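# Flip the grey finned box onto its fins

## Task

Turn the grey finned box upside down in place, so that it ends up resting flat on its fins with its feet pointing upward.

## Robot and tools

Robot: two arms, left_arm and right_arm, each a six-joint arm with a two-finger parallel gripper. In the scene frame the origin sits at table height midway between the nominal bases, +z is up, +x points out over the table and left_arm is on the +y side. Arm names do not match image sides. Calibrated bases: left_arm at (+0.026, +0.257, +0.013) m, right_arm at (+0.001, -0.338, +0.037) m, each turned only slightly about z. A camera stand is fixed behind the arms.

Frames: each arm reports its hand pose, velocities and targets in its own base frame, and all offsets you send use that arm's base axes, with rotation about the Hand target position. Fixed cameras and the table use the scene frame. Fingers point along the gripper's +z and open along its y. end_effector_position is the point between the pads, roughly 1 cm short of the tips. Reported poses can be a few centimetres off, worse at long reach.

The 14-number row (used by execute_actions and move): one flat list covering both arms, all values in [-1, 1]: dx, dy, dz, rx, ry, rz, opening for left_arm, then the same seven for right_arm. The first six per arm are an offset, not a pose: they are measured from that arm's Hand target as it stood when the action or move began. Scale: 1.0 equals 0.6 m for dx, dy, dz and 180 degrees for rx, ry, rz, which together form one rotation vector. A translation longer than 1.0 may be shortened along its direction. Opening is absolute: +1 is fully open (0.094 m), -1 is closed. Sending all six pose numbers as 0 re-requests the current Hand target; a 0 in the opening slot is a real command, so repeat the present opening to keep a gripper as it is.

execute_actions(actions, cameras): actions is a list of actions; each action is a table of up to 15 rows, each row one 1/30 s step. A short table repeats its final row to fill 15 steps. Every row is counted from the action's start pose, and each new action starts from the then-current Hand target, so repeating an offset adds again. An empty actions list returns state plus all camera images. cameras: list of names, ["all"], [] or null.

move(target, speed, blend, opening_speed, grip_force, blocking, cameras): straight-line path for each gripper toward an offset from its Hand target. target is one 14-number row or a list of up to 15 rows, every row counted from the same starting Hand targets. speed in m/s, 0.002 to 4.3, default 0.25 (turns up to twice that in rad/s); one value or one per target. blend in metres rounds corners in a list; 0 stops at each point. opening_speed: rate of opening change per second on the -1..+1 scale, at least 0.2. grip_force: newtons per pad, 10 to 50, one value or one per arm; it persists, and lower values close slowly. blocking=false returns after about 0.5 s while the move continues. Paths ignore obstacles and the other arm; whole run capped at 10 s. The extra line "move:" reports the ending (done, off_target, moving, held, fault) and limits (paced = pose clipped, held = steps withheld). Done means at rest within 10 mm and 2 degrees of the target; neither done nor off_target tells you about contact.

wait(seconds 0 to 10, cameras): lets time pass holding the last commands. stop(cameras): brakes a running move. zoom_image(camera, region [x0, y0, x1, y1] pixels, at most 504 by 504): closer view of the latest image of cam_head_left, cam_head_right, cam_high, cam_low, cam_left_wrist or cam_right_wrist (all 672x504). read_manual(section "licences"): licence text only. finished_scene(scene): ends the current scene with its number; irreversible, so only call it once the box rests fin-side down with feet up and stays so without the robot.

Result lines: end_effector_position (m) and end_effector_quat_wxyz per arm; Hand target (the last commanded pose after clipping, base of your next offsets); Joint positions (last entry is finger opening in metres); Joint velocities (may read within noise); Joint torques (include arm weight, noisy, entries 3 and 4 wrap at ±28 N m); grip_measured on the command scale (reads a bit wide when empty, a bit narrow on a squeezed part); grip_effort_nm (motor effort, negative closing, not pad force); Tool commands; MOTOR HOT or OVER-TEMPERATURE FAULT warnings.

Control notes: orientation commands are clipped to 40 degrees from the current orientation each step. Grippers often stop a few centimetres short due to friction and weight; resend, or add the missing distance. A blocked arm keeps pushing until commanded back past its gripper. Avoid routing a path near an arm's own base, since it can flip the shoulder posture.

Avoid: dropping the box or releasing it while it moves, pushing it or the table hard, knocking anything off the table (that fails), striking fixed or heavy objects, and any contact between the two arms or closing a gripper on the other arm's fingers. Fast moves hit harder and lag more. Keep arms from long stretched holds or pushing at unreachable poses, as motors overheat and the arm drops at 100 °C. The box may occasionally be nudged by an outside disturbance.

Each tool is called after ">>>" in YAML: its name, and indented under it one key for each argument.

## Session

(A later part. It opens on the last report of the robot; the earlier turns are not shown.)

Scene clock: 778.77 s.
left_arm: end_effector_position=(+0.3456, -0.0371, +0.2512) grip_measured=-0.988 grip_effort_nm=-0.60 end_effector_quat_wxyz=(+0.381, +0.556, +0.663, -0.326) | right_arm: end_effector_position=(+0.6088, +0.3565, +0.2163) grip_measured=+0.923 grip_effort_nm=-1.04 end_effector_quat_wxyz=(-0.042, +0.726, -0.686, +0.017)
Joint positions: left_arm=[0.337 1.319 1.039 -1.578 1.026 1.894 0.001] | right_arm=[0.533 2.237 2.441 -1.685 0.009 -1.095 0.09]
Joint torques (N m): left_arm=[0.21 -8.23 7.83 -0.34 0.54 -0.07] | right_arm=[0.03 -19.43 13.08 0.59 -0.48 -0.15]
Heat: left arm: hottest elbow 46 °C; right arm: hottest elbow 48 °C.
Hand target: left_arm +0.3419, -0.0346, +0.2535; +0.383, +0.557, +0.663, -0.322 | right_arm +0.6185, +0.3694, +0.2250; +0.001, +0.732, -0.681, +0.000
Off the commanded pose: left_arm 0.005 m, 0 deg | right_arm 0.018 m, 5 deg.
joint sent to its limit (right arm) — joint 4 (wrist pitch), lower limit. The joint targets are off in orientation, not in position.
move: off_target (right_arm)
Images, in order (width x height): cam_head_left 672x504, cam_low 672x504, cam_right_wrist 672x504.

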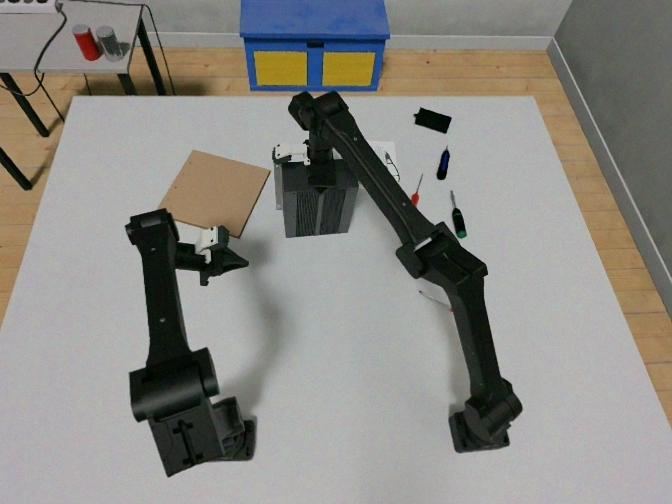

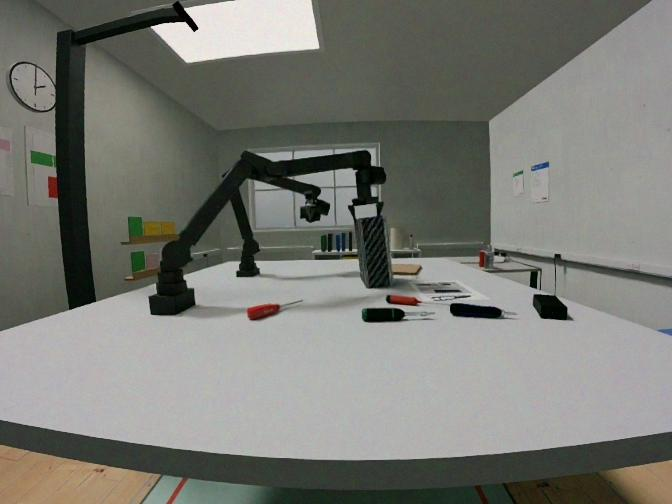

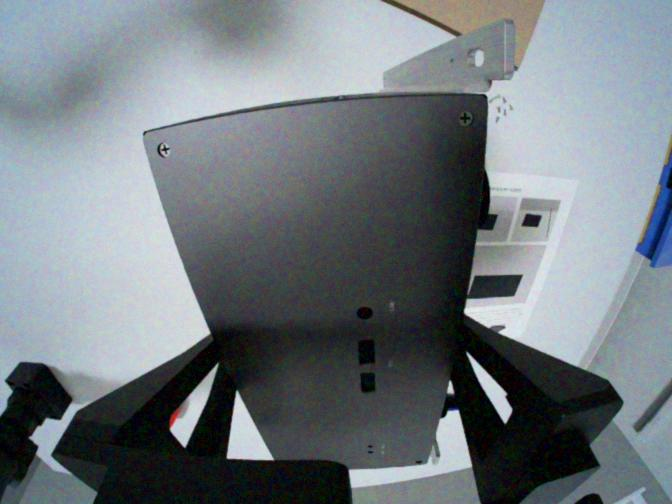

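>>> execute_actions:
  actions: []

Scene clock: 808.77 s.
left_arm: end_effector_position=(+0.3456, -0.0371, +0.2512) grip_measured=-0.988 grip_effort_nm=-0.60 end_effector_quat_wxyz=(+0.381, +0.556, +0.663, -0.326) | right_arm: end_effector_position=(+0.6088, +0.3565, +0.2163) grip_measured=+0.923 grip_effort_nm=-1.04 end_effector_quat_wxyz=(-0.042, +0.726, -0.686, +0.017)
Joint positions: left_arm=[0.337 1.319 1.039 -1.578 1.026 1.894 0.001] | right_arm=[0.533 2.237 2.441 -1.685 0.009 -1.095 0.09]
Joint velocities: within noise
Joint torques (N m): left_arm=[0.09 -8.41 7.82 -0.32 0.55 -0.06] | right_arm=[0.15 -19.49 13.08 0.57 -0.46 -0.11]
Heat: left arm: hottest elbow 45 °C; right arm: hottest elbow 57 °C.
Hand target: left_arm +0.3419, -0.0346, +0.2535; +0.383, +0.557, +0.663, -0.322 | right_arm +0.6184, +0.3694, +0.2250; +0.001, +0.732, -0.681, +0.000
Tool commands: left_gripper/opening=-1.0 right_gripper/opening=+0.7
Off the commanded pose: left_arm 0.005 m, 0 deg | right_arm 0.018 m, 5 deg.

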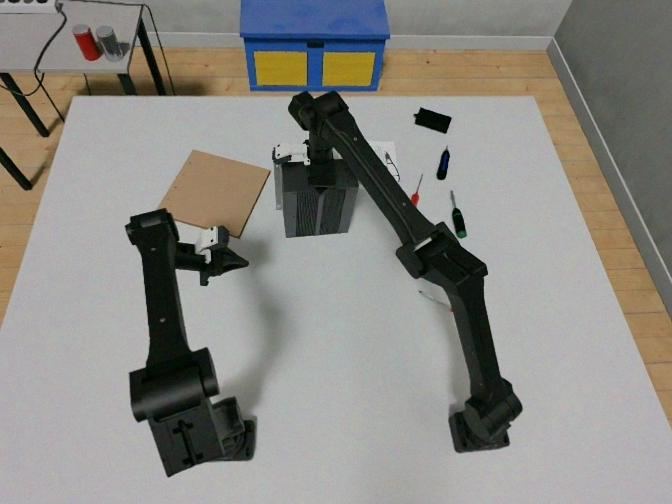

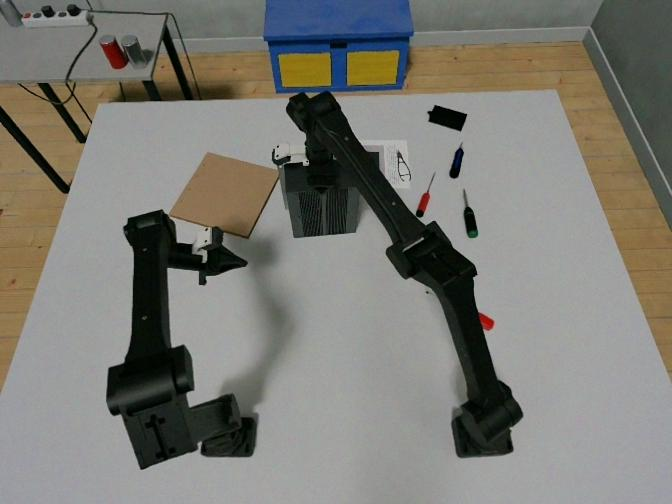

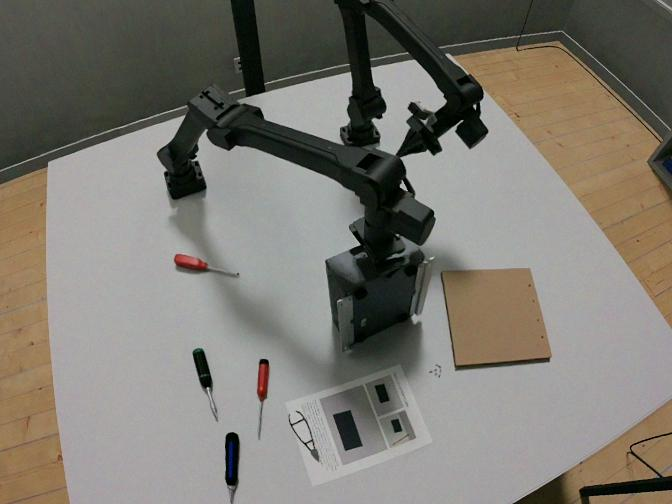

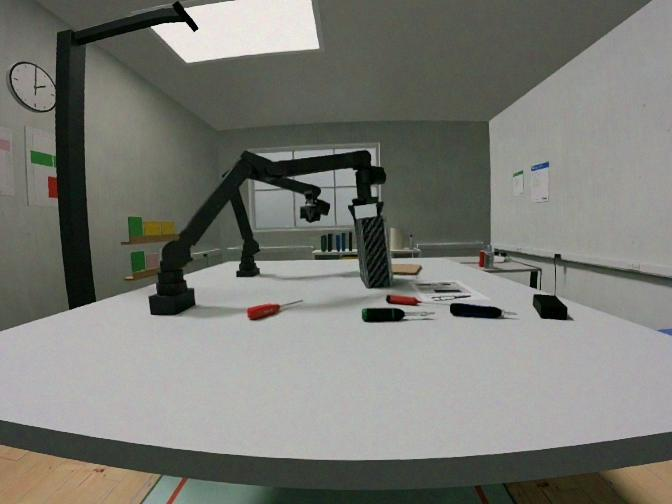

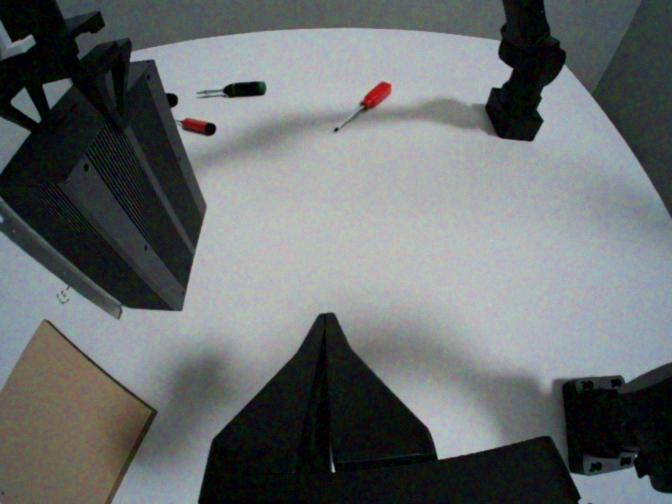

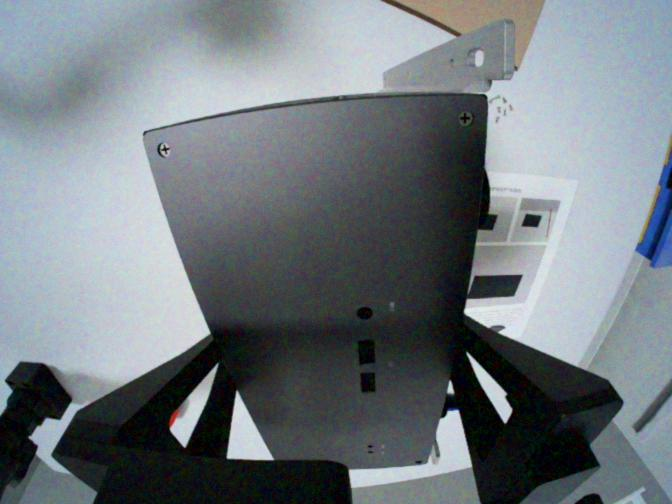

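>>> move:
  target: [0,0,0,0,0,0,-1,-0.172,-0.012,0.005,0.006,-0.111,0,0.7]
  speed: 0.07
  cameras: ["cam_low","cam_head_left"]

Scene clock: 820.20 s.
left_arm: end_effector_position=(+0.3456, -0.0371, +0.2512) grip_measured=-0.988 grip_effort_nm=-0.60 end_effector_quat_wxyz=(+0.381, +0.556, +0.663, -0.326) | right_arm: end_effector_position=(+0.5362, +0.3533, +0.2080) grip_measured=+0.923 grip_effort_nm=-1.04 end_effector_quat_wxyz=(-0.121, +0.715, -0.676, +0.128)
Joint positions: left_arm=[0.337 1.319 1.039 -1.578 1.026 1.894 0.001] | right_arm=[0.639 1.849 1.761 -1.194 0.208 -1.018 0.09]
Joint torques (N m): left_arm=[0.03 -8.23 7.86 -0.31 0.54 -0.07] | right_arm=[1.85 -21.01 8.01 -0.08 -0.35 0.11]
Heat: left arm: hottest elbow 45 °C; right arm: hottest elbow 57 °C.
Hand target: left_arm +0.3419, -0.0346, +0.2535; +0.383, +0.557, +0.663, -0.322 | right_arm +0.5153, +0.3621, +0.2278; -0.124, +0.721, -0.671, +0.121
Off the commanded pose: left_arm 0.005 m, 0 deg | right_arm 0.030 m, 1 deg.
move: off_target (right_arm)
Images, in order (width x height): cam_head_left 672x504, cam_low 672x504.

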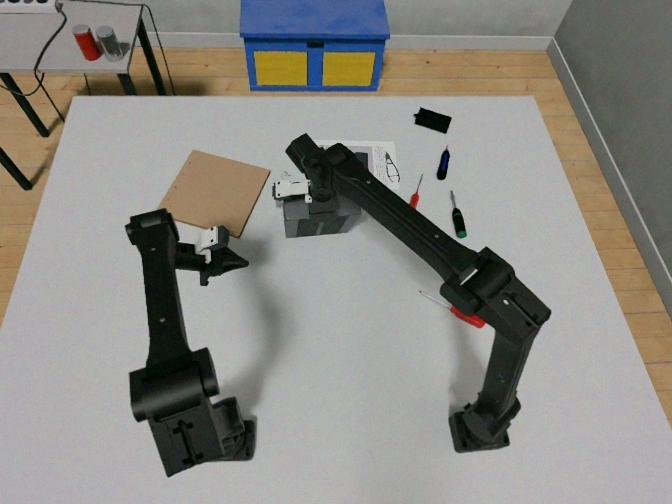

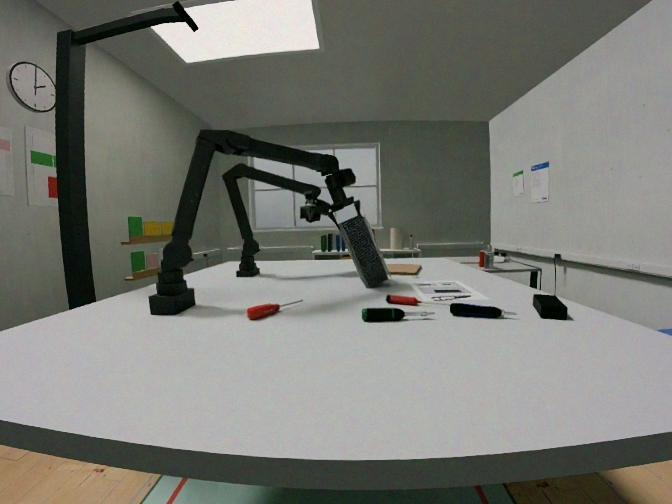

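>>> move:
  target:
    - [0,0,0,0,0,0,-1,-0.140,-0.003,-0.046,0.006,-0.111,0,0.7]
    - [0,0,0,0,0,0,-1,-0.255,-0.010,-0.141,0.012,-0.222,0,0.7]
  speed: 0.06
  blend: 0.02
  cameras: ["cam_low","cam_head_left"]

Scene clock: 830.97 s.
left_arm: end_effector_position=(+0.3456, -0.0371, +0.2512) grip_measured=-0.988 grip_effort_nm=-0.60 end_effector_quat_wxyz=(+0.381, +0.556, +0.663, -0.326) | right_arm: end_effector_position=(+0.3722, +0.3432, +0.1221) grip_measured=+0.924 grip_effort_nm=-1.04 end_effector_quat_wxyz=(-0.345, +0.622, -0.609, +0.350)
Joint positions: left_arm=[0.337 1.319 1.039 -1.578 1.026 1.894 0.001] | right_arm=[0.994 1.51 0.812 -0.137 0.798 -0.92 0.09]
Joint torques (N m): left_arm=[-0.09 -8.29 7.82 -0.35 0.54 -0.06] | right_arm=[2.08 -13.98 7.43 1.42 0.23 -0.33]
Heat: left arm: hottest elbow 45 °C; right arm: hottest elbow 54 °C.
Hand target: left_arm +0.3419, -0.0346, +0.2535; +0.383, +0.557, +0.663, -0.322 | right_arm +0.3624, +0.3561, +0.1433; -0.360, +0.634, -0.590, +0.347
Off the commanded pose: left_arm 0.005 m, 0 deg | right_arm 0.027 m, 3 deg.
move: off_target (right_arm)
Images, in order (width x height): cam_head_left 672x504, cam_low 672x504.

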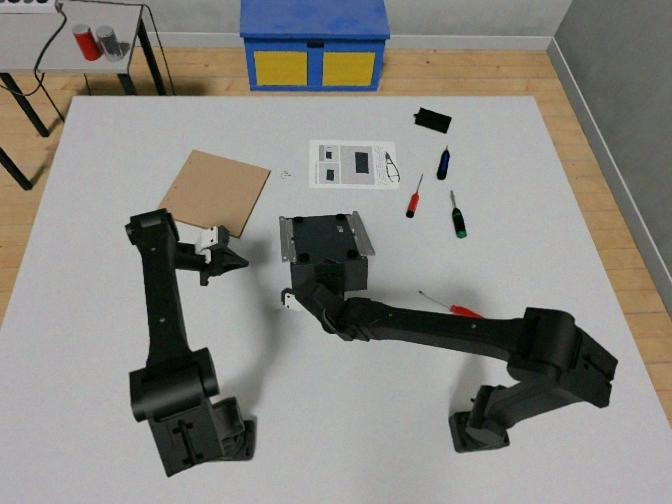

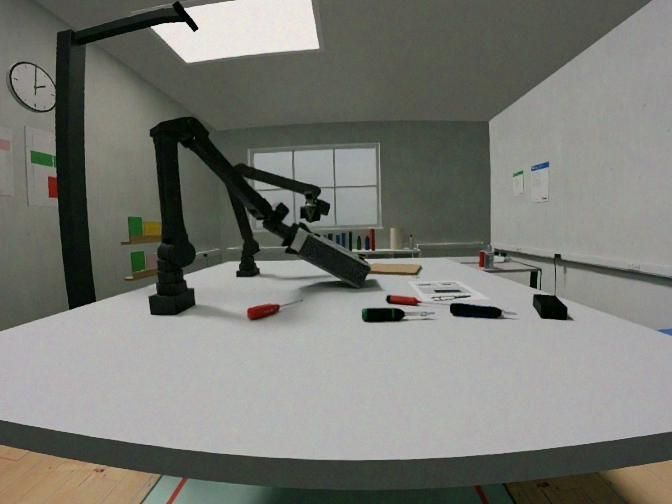

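>>> move:
  target:
    - [0,0,0,0,0,0,-1,-0.061,-0.008,-0.089,0.005,-0.083,0,0.7]
    - [0,0,0,0,0,0,-1,-0.079,-0.012,-0.152,0.007,-0.130,0,0.7]
  speed: 0.05
  blend: 0.02
  cameras: ["cam_low","cam_head_left","cam_left_wrist"]

>>> zoom_image:
  camera: "cam_low"
  region: [220, 200, 400, 310]

Scene clock: 842.77 s.
left_arm: end_effector_position=(+0.3456, -0.0371, +0.2512) grip_measured=-0.988 grip_effort_nm=-0.60 end_effector_quat_wxyz=(+0.381, +0.556, +0.663, -0.326) | right_arm: end_effector_position=(+0.3194, +0.3365, +0.0370) grip_measured=+0.924 grip_effort_nm=-1.04 end_effector_quat_wxyz=(-0.468, +0.542, -0.527, +0.457)
Joint positions: left_arm=[0.337 1.319 1.039 -1.578 1.026 1.894 0.001] | right_arm=[1.155 1.932 0.556 1.047 1.108 -1.278 0.09]
Joint torques (N m): left_arm=[0.15 -8.29 7.8 -0.36 0.54 -0.06] | right_arm=[0.91 -12.75 3 2.76 0.26 -0.63]
Heat: left arm: hottest elbow 45 °C; right arm: hottest elbow 51 °C.
Hand target: left_arm +0.3419, -0.0346, +0.2535; +0.383, +0.557, +0.663, -0.322 | right_arm +0.3150, +0.3488, +0.0521; -0.478, +0.546, -0.509, +0.462
Off the commanded pose: left_arm 0.005 m, 0 deg | right_arm 0.020 m, 3 deg.
move: off_target (right_arm)
Images, in order (width x height): cam_head_left 672x504, cam_low 672x504, cam_left_wrist 672x504.

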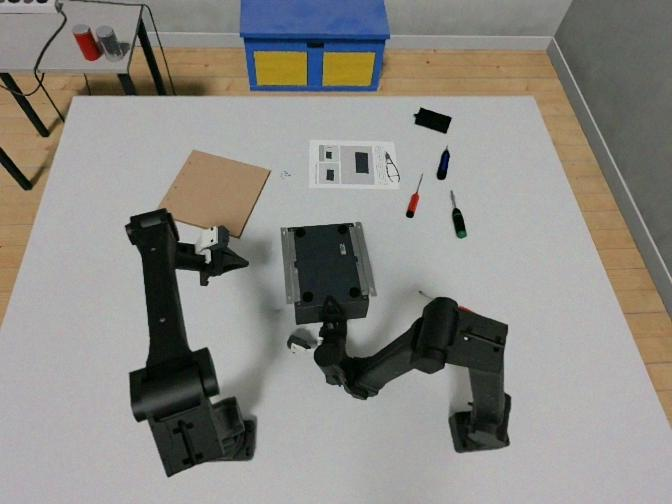

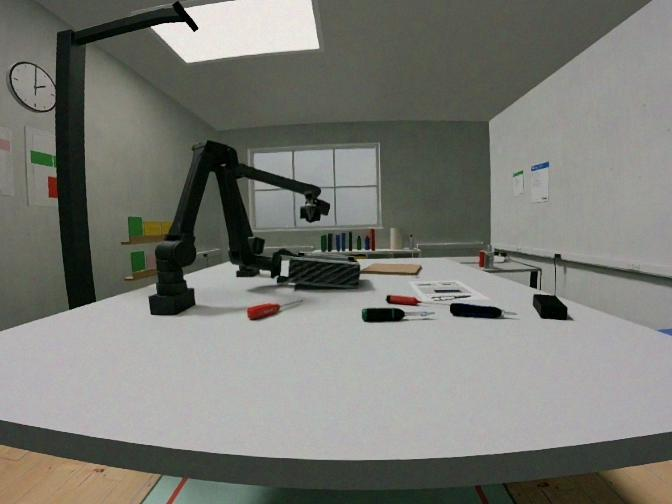

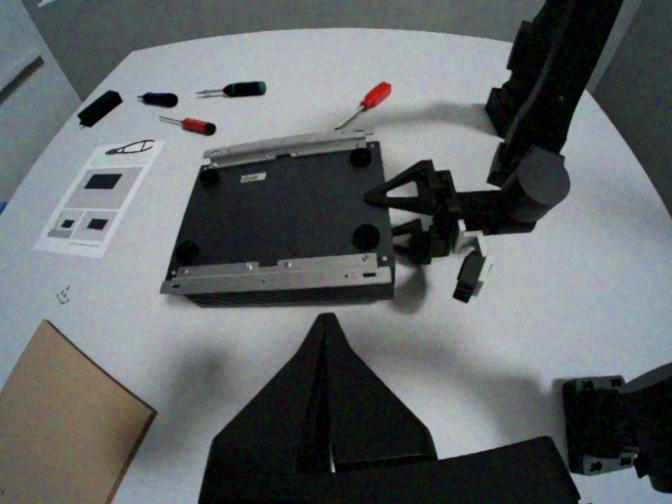

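Scaled by 2.800.

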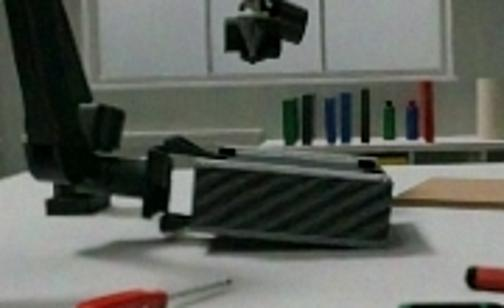

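>>> move:
  target: [0,0,0,0,0,0,-1,-0.008,-0.002,-0.020,0.001,-0.017,0,0.7]
  speed: 0.04

>>> move:
  target: [0,0,0,0,0,0,-1,0,0,0,0,0,0,1]
  opening_speed: 0.2
  cameras: ["cam_low","cam_head_left","cam_left_wrist"]

>>> zoom_image:
  camera: "cam_low"
  region: [220, 200, 400, 310]

>>> zoom_image:
  camera: "cam_head_left"
  region: [240, 190, 440, 390]

Scene clock: 852.43 s.
left_arm: end_effector_position=(+0.3456, -0.0371, +0.2512) grip_measured=-0.988 grip_effort_nm=-0.60 end_effector_quat_wxyz=(+0.381, +0.556, +0.663, -0.326) | right_arm: end_effector_position=(+0.3160, +0.3358, +0.0266) grip_measured=+0.922 grip_effort_nm=-1.03 end_effector_quat_wxyz=(-0.482, +0.533, -0.514, +0.468)
Joint positions: left_arm=[0.337 1.319 1.039 -1.578 1.026 1.894 0.001] | right_arm=[1.164 2.029 0.556 1.249 1.122 -1.372 0.09]
Joint torques (N m): left_arm=[0.09 -8.18 7.82 -0.32 0.54 -0.07] | right_arm=[1.32 -12.45 2.48 3.37 0.57 -0.68]
Heat: left arm: hottest elbow 45 °C; right arm: hottest elbow 48 °C.
Hand target: left_arm +0.3419, -0.0346, +0.2535; +0.383, +0.557, +0.663, -0.322 | right_arm +0.3101, +0.3477, +0.0400; -0.493, +0.533, -0.496, +0.476
Off the commanded pose: left_arm 0.005 m, 0 deg | right_arm 0.019 m, 3 deg.
move: off_target (right_arm)

Scene clock: 854.33 s.
left_arm: end_effector_position=(+0.3456, -0.0371, +0.2512) grip_measured=-0.988 grip_effort_nm=-0.60 end_effector_quat_wxyz=(+0.381, +0.556, +0.663, -0.326) | right_arm: end_effector_position=(+0.3156, +0.3366, +0.0288) grip_measured=+0.999 grip_effort_nm=0.02 end_effector_quat_wxyz=(-0.482, +0.534, -0.510, +0.472)
Joint positions: left_arm=[0.337 1.319 1.039 -1.578 1.026 1.894 0.001] | right_arm=[1.165 2.03 0.556 1.266 1.123 -1.395 0.094]
Joint torques (N m): left_arm=[0.09 -8.18 7.82 -0.36 0.55 -0.07] | right_arm=[1.08 -11.93 2.41 3.11 0.48 -0.45]
Heat: left arm: hottest elbow 45 °C; right arm: hottest elbow 48 °C.
Hand target: left_arm +0.3419, -0.0346, +0.2535; +0.383, +0.557, +0.663, -0.322 | right_arm +0.3101, +0.3476, +0.0400; -0.493, +0.533, -0.496, +0.476
Off the commanded pose: left_arm 0.005 m, 0 deg | right_arm 0.017 m, 2 deg.
move: off_target (right_arm)
Images, in order (width x height): cam_head_left 672x504, cam_low 672x504, cam_left_wrist 672x504.

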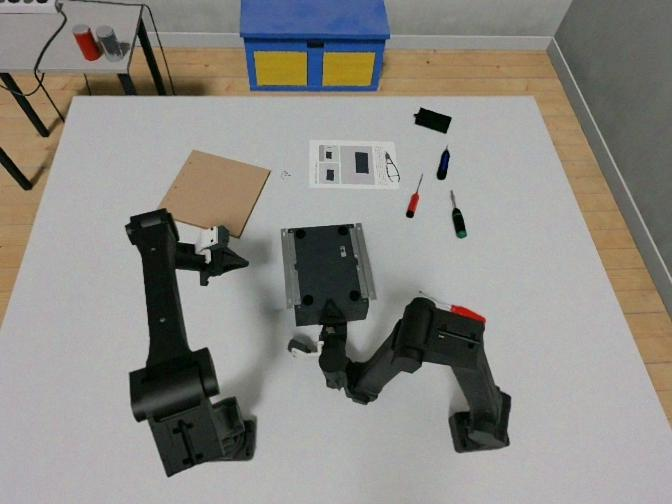

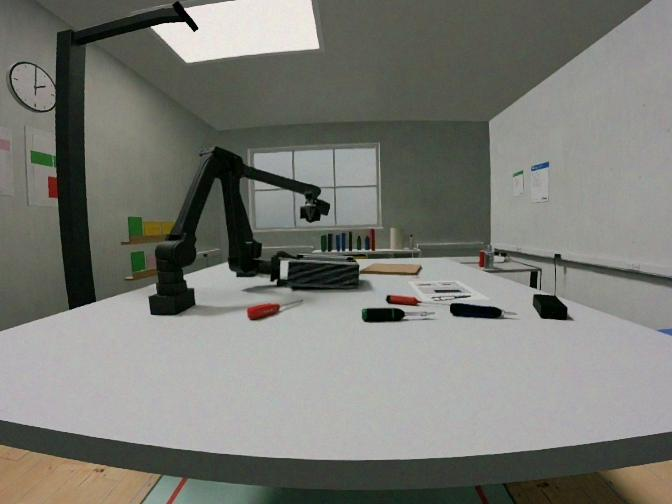

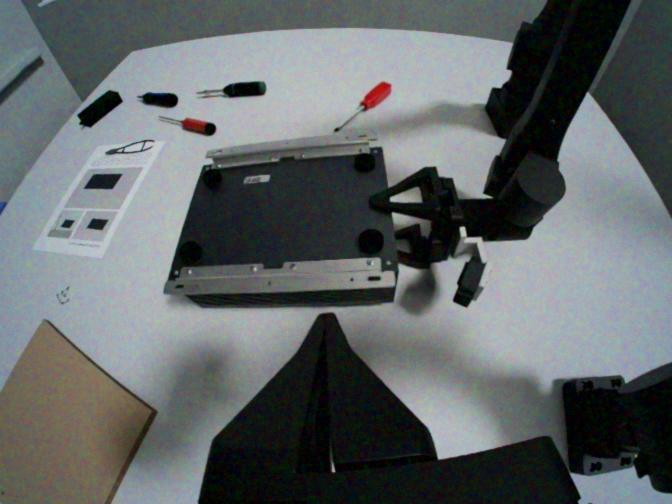

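Scaled by 2.800.

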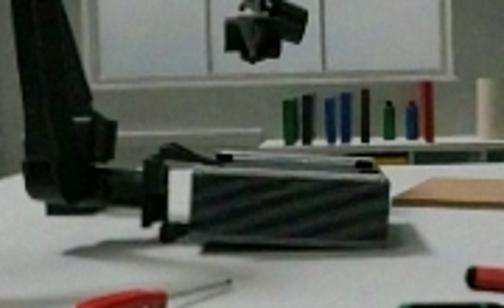

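Scaled by 2.520.

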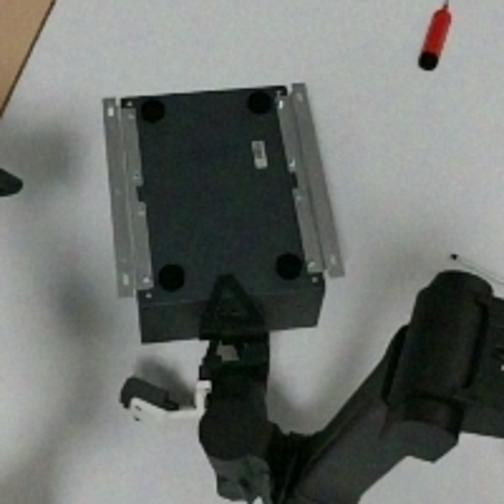

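>>> move:
  target:
    - [0.2,-0.05,0,0.157,0.057,0,-1,0,0,0,0,0,0,1]
    - [0.24,-0.215,-0.08,0.157,0.057,0,-1,0,0,0,0,0,0,1]
  speed: 0.12
  blend: 0.03
  cameras: ["cam_low","cam_head_left","cam_head_right","cam_left_wrist","cam_high"]

>>> zoom_image:
  camera: "cam_head_left"
  region: [240, 190, 440, 390]

Scene clock: 876.87 s.
left_arm: end_effector_position=(+0.4759, -0.1603, +0.2076) grip_measured=-0.988 grip_effort_nm=-0.60 end_effector_quat_wxyz=(+0.174, +0.605, +0.751, -0.201) | right_arm: end_effector_position=(+0.3156, +0.3367, +0.0288) grip_measured=+0.999 grip_effort_nm=0.02 end_effector_quat_wxyz=(-0.482, +0.534, -0.510, +0.472)
Joint positions: left_arm=[-0.149 1.587 1.383 -1.258 0.527 1.178 0.001] | right_arm=[1.165 2.03 0.556 1.266 1.123 -1.396 0.094]
Joint torques (N m): left_arm=[-1.2 -10.93 10.48 1.26 0.37 -0.31] | right_arm=[1.49 -11.93 2.41 3.28 0.5 -0.47]
Heat: left arm: hottest elbow 45 °C; right arm: hottest elbow 44 °C.
Hand target: left_arm +0.4859, -0.1636, +0.2053; +0.175, +0.602, +0.753, -0.198 | right_arm +0.3101, +0.3476, +0.0400; -0.493, +0.533, -0.496, +0.476
Off the commanded pose: left_arm 0.011 m, 0 deg | right_arm 0.017 m, 2 deg.
move: off_target (left_arm, right_arm)
Images, in order (width x height): cam_head_left 672x504, cam_head_right 672x504, cam_high 672x504, cam_low 672x504, cam_left_wrist 672x504.

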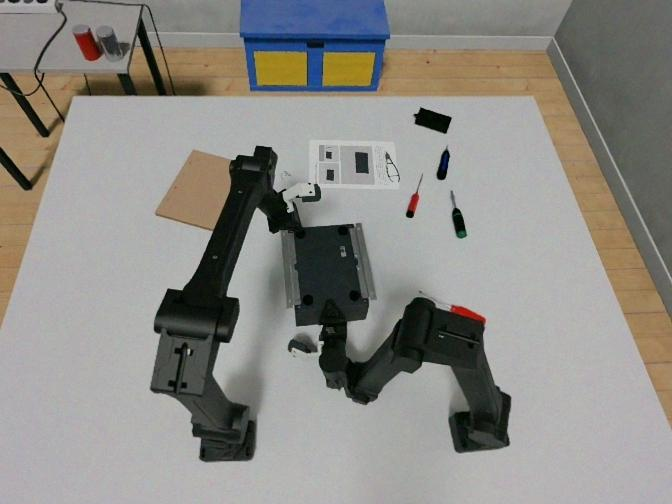

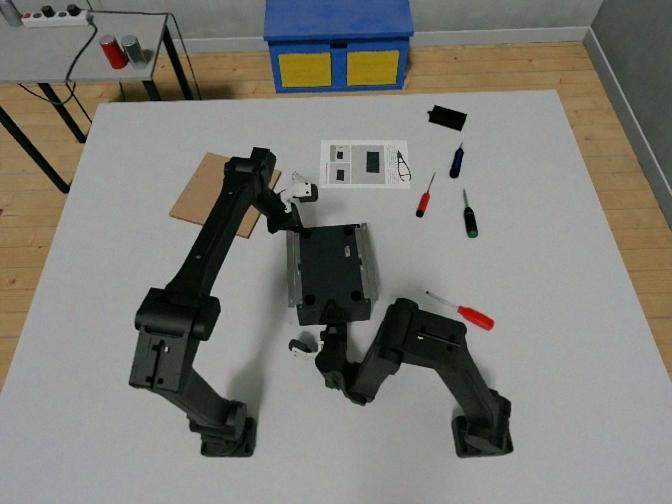

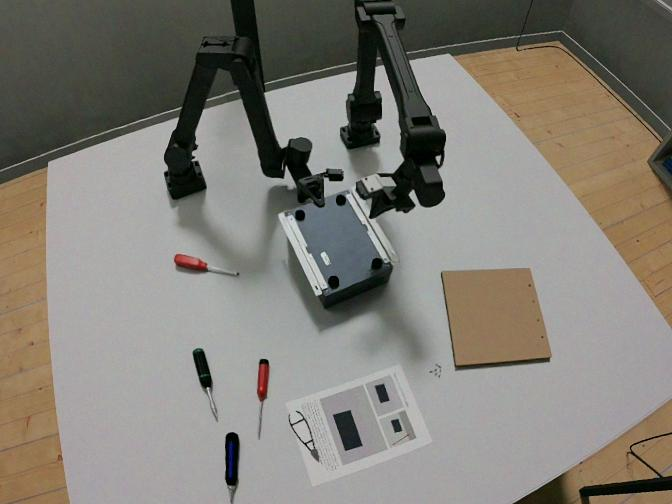

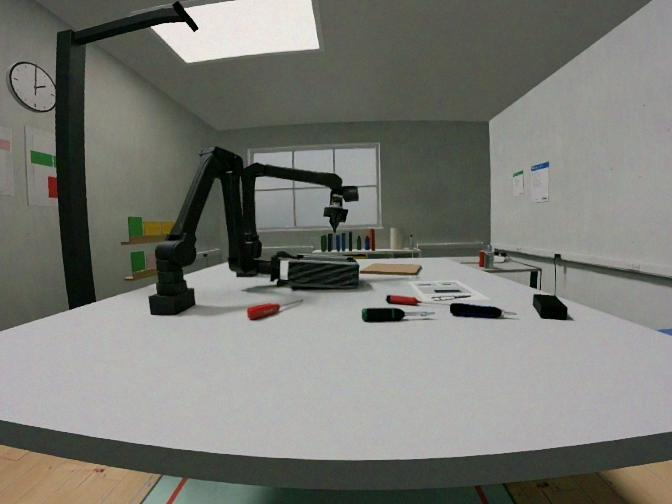

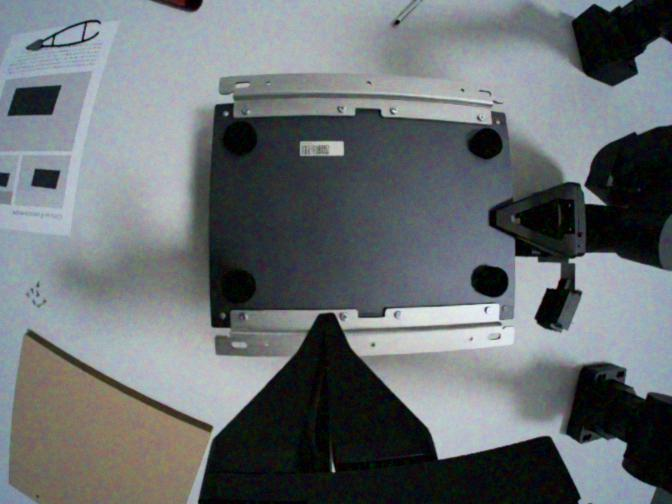

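Scaled by 2.520.

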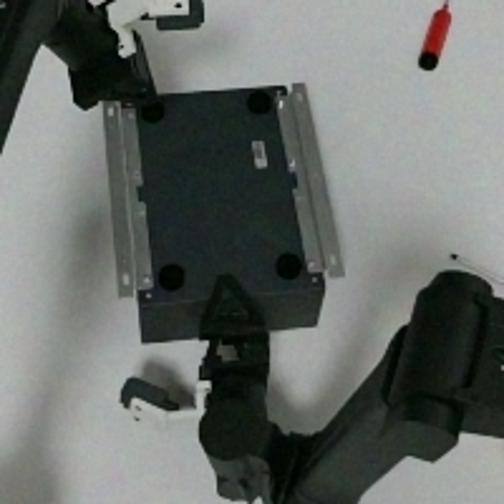

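>>> move:
  target: [0,-0.06,-0.125,0,0,0,-1,0,0,0,0,0,0,1]
  speed: 0.1
  cameras: ["cam_head_left","cam_left_wrist"]

>>> zoom_image:
  camera: "cam_head_left"
  region: [240, 190, 440, 390]

Scene clock: 885.50 s.
left_arm: end_effector_position=(+0.4847, -0.1956, +0.1419) grip_measured=-0.988 grip_effort_nm=-0.60 end_effector_quat_wxyz=(+0.183, +0.605, +0.750, -0.195) | right_arm: end_effector_position=(+0.3156, +0.3367, +0.0288) grip_measured=+0.999 grip_effort_nm=0.02 end_effector_quat_wxyz=(-0.482, +0.534, -0.510, +0.472)
Joint positions: left_arm=[-0.217 1.654 1.283 -1.029 0.517 1.096 0.001] | right_arm=[1.165 2.03 0.556 1.266 1.123 -1.396 0.094]
Joint torques (N m): left_arm=[-1.38 -11.63 8.46 1.43 0.36 -0.33] | right_arm=[1.61 -11.93 2.37 3.18 0.5 -0.49]
Heat: left arm: hottest elbow 46 °C; right arm: hottest elbow 43 °C.
Hand target: left_arm +0.4860, -0.1996, +0.1304; +0.176, +0.602, +0.753, -0.198 | right_arm +0.3101, +0.3476, +0.0400; -0.493, +0.533, -0.496, +0.476
Off the commanded pose: left_arm 0.012 m, 1 deg | right_arm 0.017 m, 2 deg.
move: off_target (left_arm, right_arm)
Images, in order (width x height): cam_head_left 672x504, cam_left_wrist 672x504.

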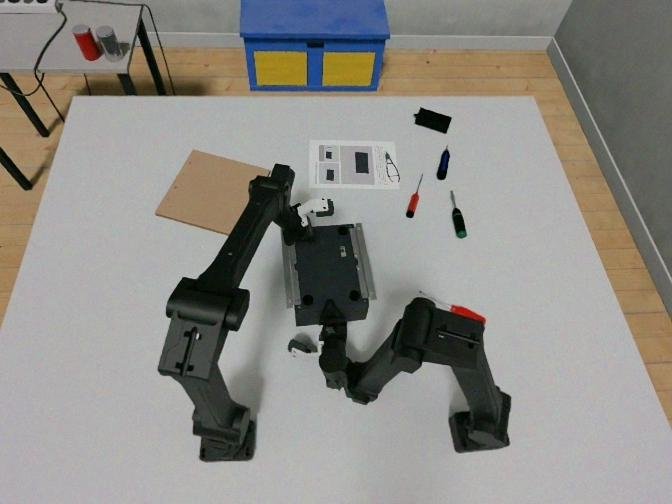

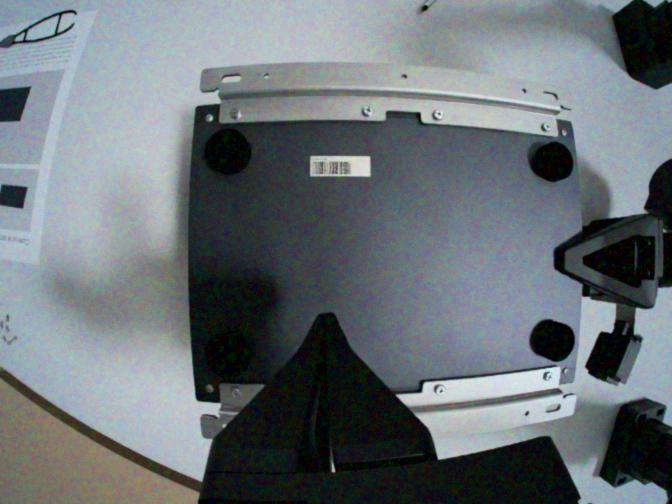

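Scaled by 2.520.

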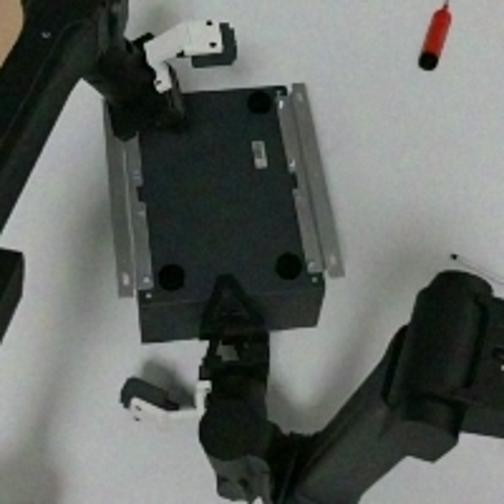

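>>> move:
  target:
    - [0.03,0.03,0,0,0,0,-1,0,0,0,0,0,0,1]
    - [0.03,0.03,-0.09,0,0,0,-1,0,0,0,0,0,0,1]
  speed: 0.04
  cameras: ["cam_left_wrist"]

Scene clock: 896.13 s.
left_arm: end_effector_position=(+0.5039, -0.1857, +0.0958) grip_measured=-0.988 grip_effort_nm=-0.60 end_effector_quat_wxyz=(+0.186, +0.603, +0.751, -0.194) | right_arm: end_effector_position=(+0.3156, +0.3366, +0.0288) grip_measured=+0.999 grip_effort_nm=0.02 end_effector_quat_wxyz=(-0.482, +0.534, -0.509, +0.472)
Joint positions: left_arm=[-0.19 1.742 1.268 -0.932 0.521 1.118 0.001] | right_arm=[1.165 2.03 0.556 1.267 1.123 -1.396 0.094]
Joint torques (N m): left_arm=[-0.09 -11.58 7.54 1.37 0.46 -0.07] | right_arm=[1.03 -11.69 2.41 3.28 0.44 -0.49]
Heat: left arm: hottest elbow 46 °C; right arm: hottest elbow 42 °C.
Hand target: left_arm +0.5039, -0.1816, +0.0764; +0.175, +0.602, +0.753, -0.198 | right_arm +0.3102, +0.3476, +0.0400; -0.493, +0.533, -0.496, +0.476
Off the commanded pose: left_arm 0.020 m, 1 deg | right_arm 0.017 m, 2 deg.
move: off_target (left_arm, right_arm)
Images, in order (width x height): cam_left_wrist 672x504.

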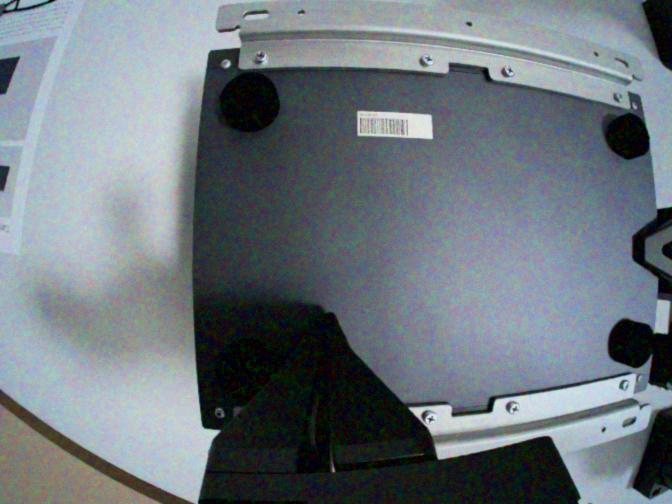

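>>> move:
  target:
    - [0,0,0.06,0,0,0,-1,0,0,0,0,0,0,1]
    - [0,0.045,0.06,0,0,0,-1,0,0,0,0,0,0,1]
    - [0,0.045,-0.005,0,0,0,-1,0,0,0,0,0,0,1]
  speed: 0.05
  cameras: ["cam_left_wrist"]

Scene clock: 905.57 s.
left_arm: end_effector_position=(+0.5059, -0.1589, +0.0948) grip_measured=-0.988 grip_effort_nm=-0.60 end_effector_quat_wxyz=(+0.188, +0.603, +0.751, -0.193) | right_arm: end_effector_position=(+0.3156, +0.3366, +0.0288) grip_measured=+0.999 grip_effort_nm=0.02 end_effector_quat_wxyz=(-0.482, +0.534, -0.509, +0.472)
Joint positions: left_arm=[-0.137 1.74 1.262 -0.954 0.53 1.179 0.001] | right_arm=[1.165 2.03 0.556 1.267 1.123 -1.396 0.094]
Joint torques (N m): left_arm=[-0.32 -11.4 7.13 1.36 0.36 -0.06] | right_arm=[1.44 -12.04 2.51 3.23 0.45 -0.49]
Heat: left arm: hottest elbow 46 °C; right arm: hottest elbow 41 °C.
Hand target: left_arm +0.5039, -0.1547, +0.0733; +0.175, +0.603, +0.753, -0.198 | right_arm +0.3102, +0.3476, +0.0400; -0.493, +0.533, -0.496, +0.476
Off the commanded pose: left_arm 0.022 m, 2 deg | right_arm 0.017 m, 2 deg.
move: off_target (left_arm, right_arm)
Images, in order (width x height): cam_left_wrist 672x504.

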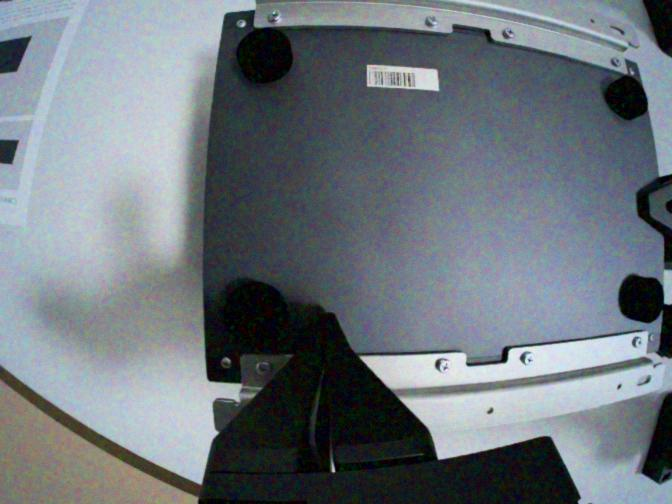

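>>> move:
  target: [0.10,0,-0.02,0,0,0,-1,0,0,0,0,0,0,1]
  speed: 0.04
  cameras: ["cam_left_wrist"]

>>> move:
  target: [0,0,0,0,0,0,-1,-0.06,0,0,0,0,0,1]
  speed: 0.03
  cameras: ["cam_left_wrist","cam_head_left","cam_low"]

>>> zoom_image:
  camera: "cam_head_left"
  region: [240, 190, 440, 390]

>>> zoom_image:
  camera: "cam_low"
  region: [220, 200, 400, 310]

Scene clock: 916.63 s.
left_arm: end_effector_position=(+0.5238, -0.1602, +0.0925) grip_measured=-0.988 grip_effort_nm=-0.60 end_effector_quat_wxyz=(+0.167, +0.601, +0.751, -0.216) | right_arm: end_effector_position=(+0.3161, +0.3384, +0.0292) grip_measured=+1.000 grip_effort_nm=0.01 end_effector_quat_wxyz=(-0.481, +0.537, -0.505, +0.475)
Joint positions: left_arm=[-0.129 1.819 1.368 -1.05 0.55 1.201 0.001] | right_arm=[1.166 2.032 0.56 1.272 1.122 -1.414 0.094]
Joint torques (N m): left_arm=[0.5 -7.59 12.74 3.18 -0.38 -0.11] | right_arm=[0.56 -12.22 2.17 3.3 0.47 -0.36]
Heat: left arm: hottest elbow 47 °C; right arm: hottest elbow 40 °C.
Hand target: left_arm +0.5639, -0.1546, +0.0613; +0.175, +0.602, +0.753, -0.198 | right_arm +0.3101, +0.3477, +0.0400; -0.493, +0.533, -0.496, +0.476
Off the commanded pose: left_arm 0.051 m, 2 deg | right_arm 0.015 m, 2 deg.
move: off_target (left_arm, right_arm)
Images, in order (width x height): cam_left_wrist 672x504.

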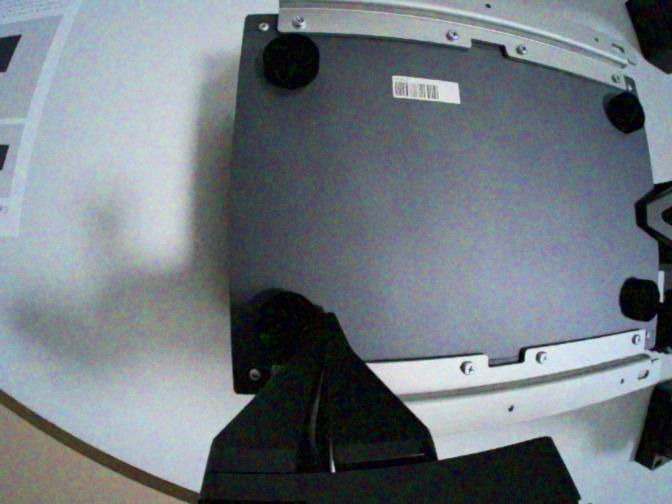

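Scene clock: 918.30 s.
left_arm: end_effector_position=(+0.5244, -0.1604, +0.0925) grip_measured=-0.988 grip_effort_nm=-0.60 end_effector_quat_wxyz=(+0.167, +0.601, +0.751, -0.217) | right_arm: end_effector_position=(+0.2966, +0.3364, +0.0298) grip_measured=+1.000 grip_effort_nm=-0.01 end_effector_quat_wxyz=(-0.477, +0.525, -0.511, +0.486)
Joint positions: left_arm=[-0.129 1.821 1.371 -1.051 0.551 1.202 0.001] | right_arm=[1.221 2.035 0.55 1.275 1.209 -1.399 0.094]
Joint torques (N m): left_arm=[0.56 -8 12.62 3.26 -0.41 -0.11] | right_arm=[3.84 -13.27 0.31 2.56 0.56 -0.11]
Heat: left arm: hottest elbow 47 °C; right arm: hottest elbow 40 °C.
Hand target: left_arm +0.5639, -0.1546, +0.0614; +0.175, +0.603, +0.753, -0.198 | right_arm +0.2741, +0.3477, +0.0400; -0.493, +0.533, -0.496, +0.476
Off the commanded pose: left_arm 0.051 m, 2 deg | right_arm 0.027 m, 3 deg.
move: off_target (left_arm, right_arm)
Images, in order (width x height): cam_head_left 672x504, cam_low 672x504, cam_left_wrist 672x504.

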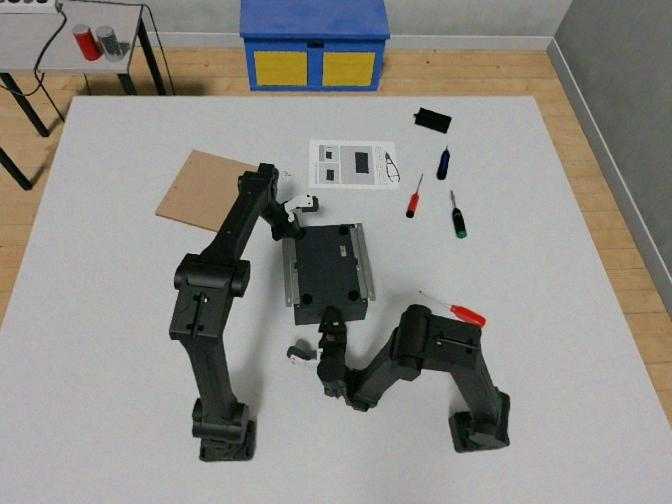

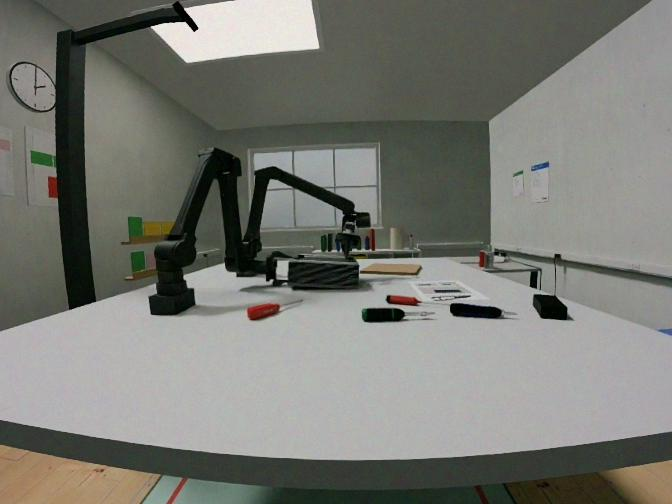

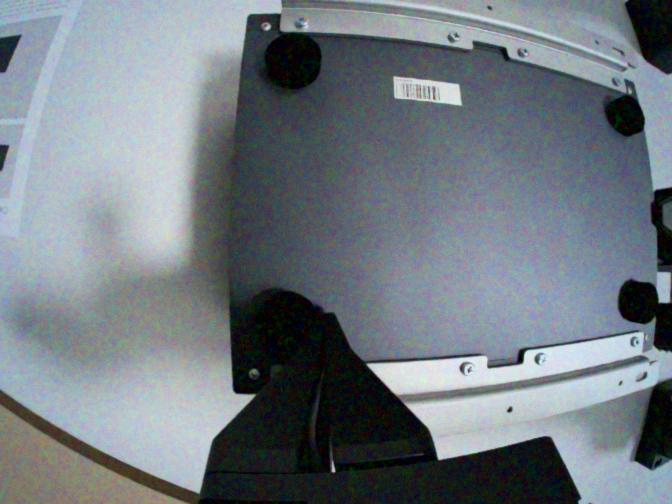

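Scaled by 2.520.

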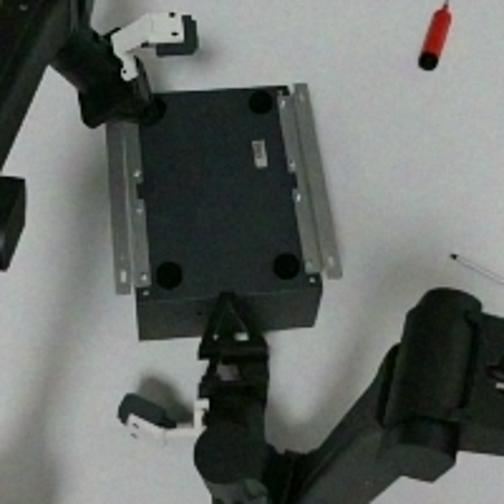

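Scaled by 2.800.

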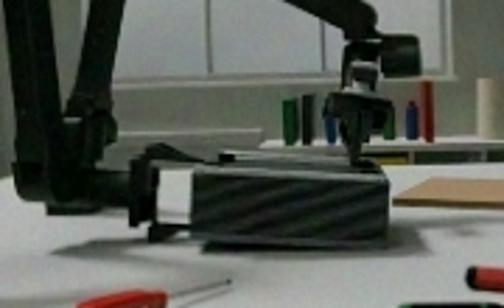

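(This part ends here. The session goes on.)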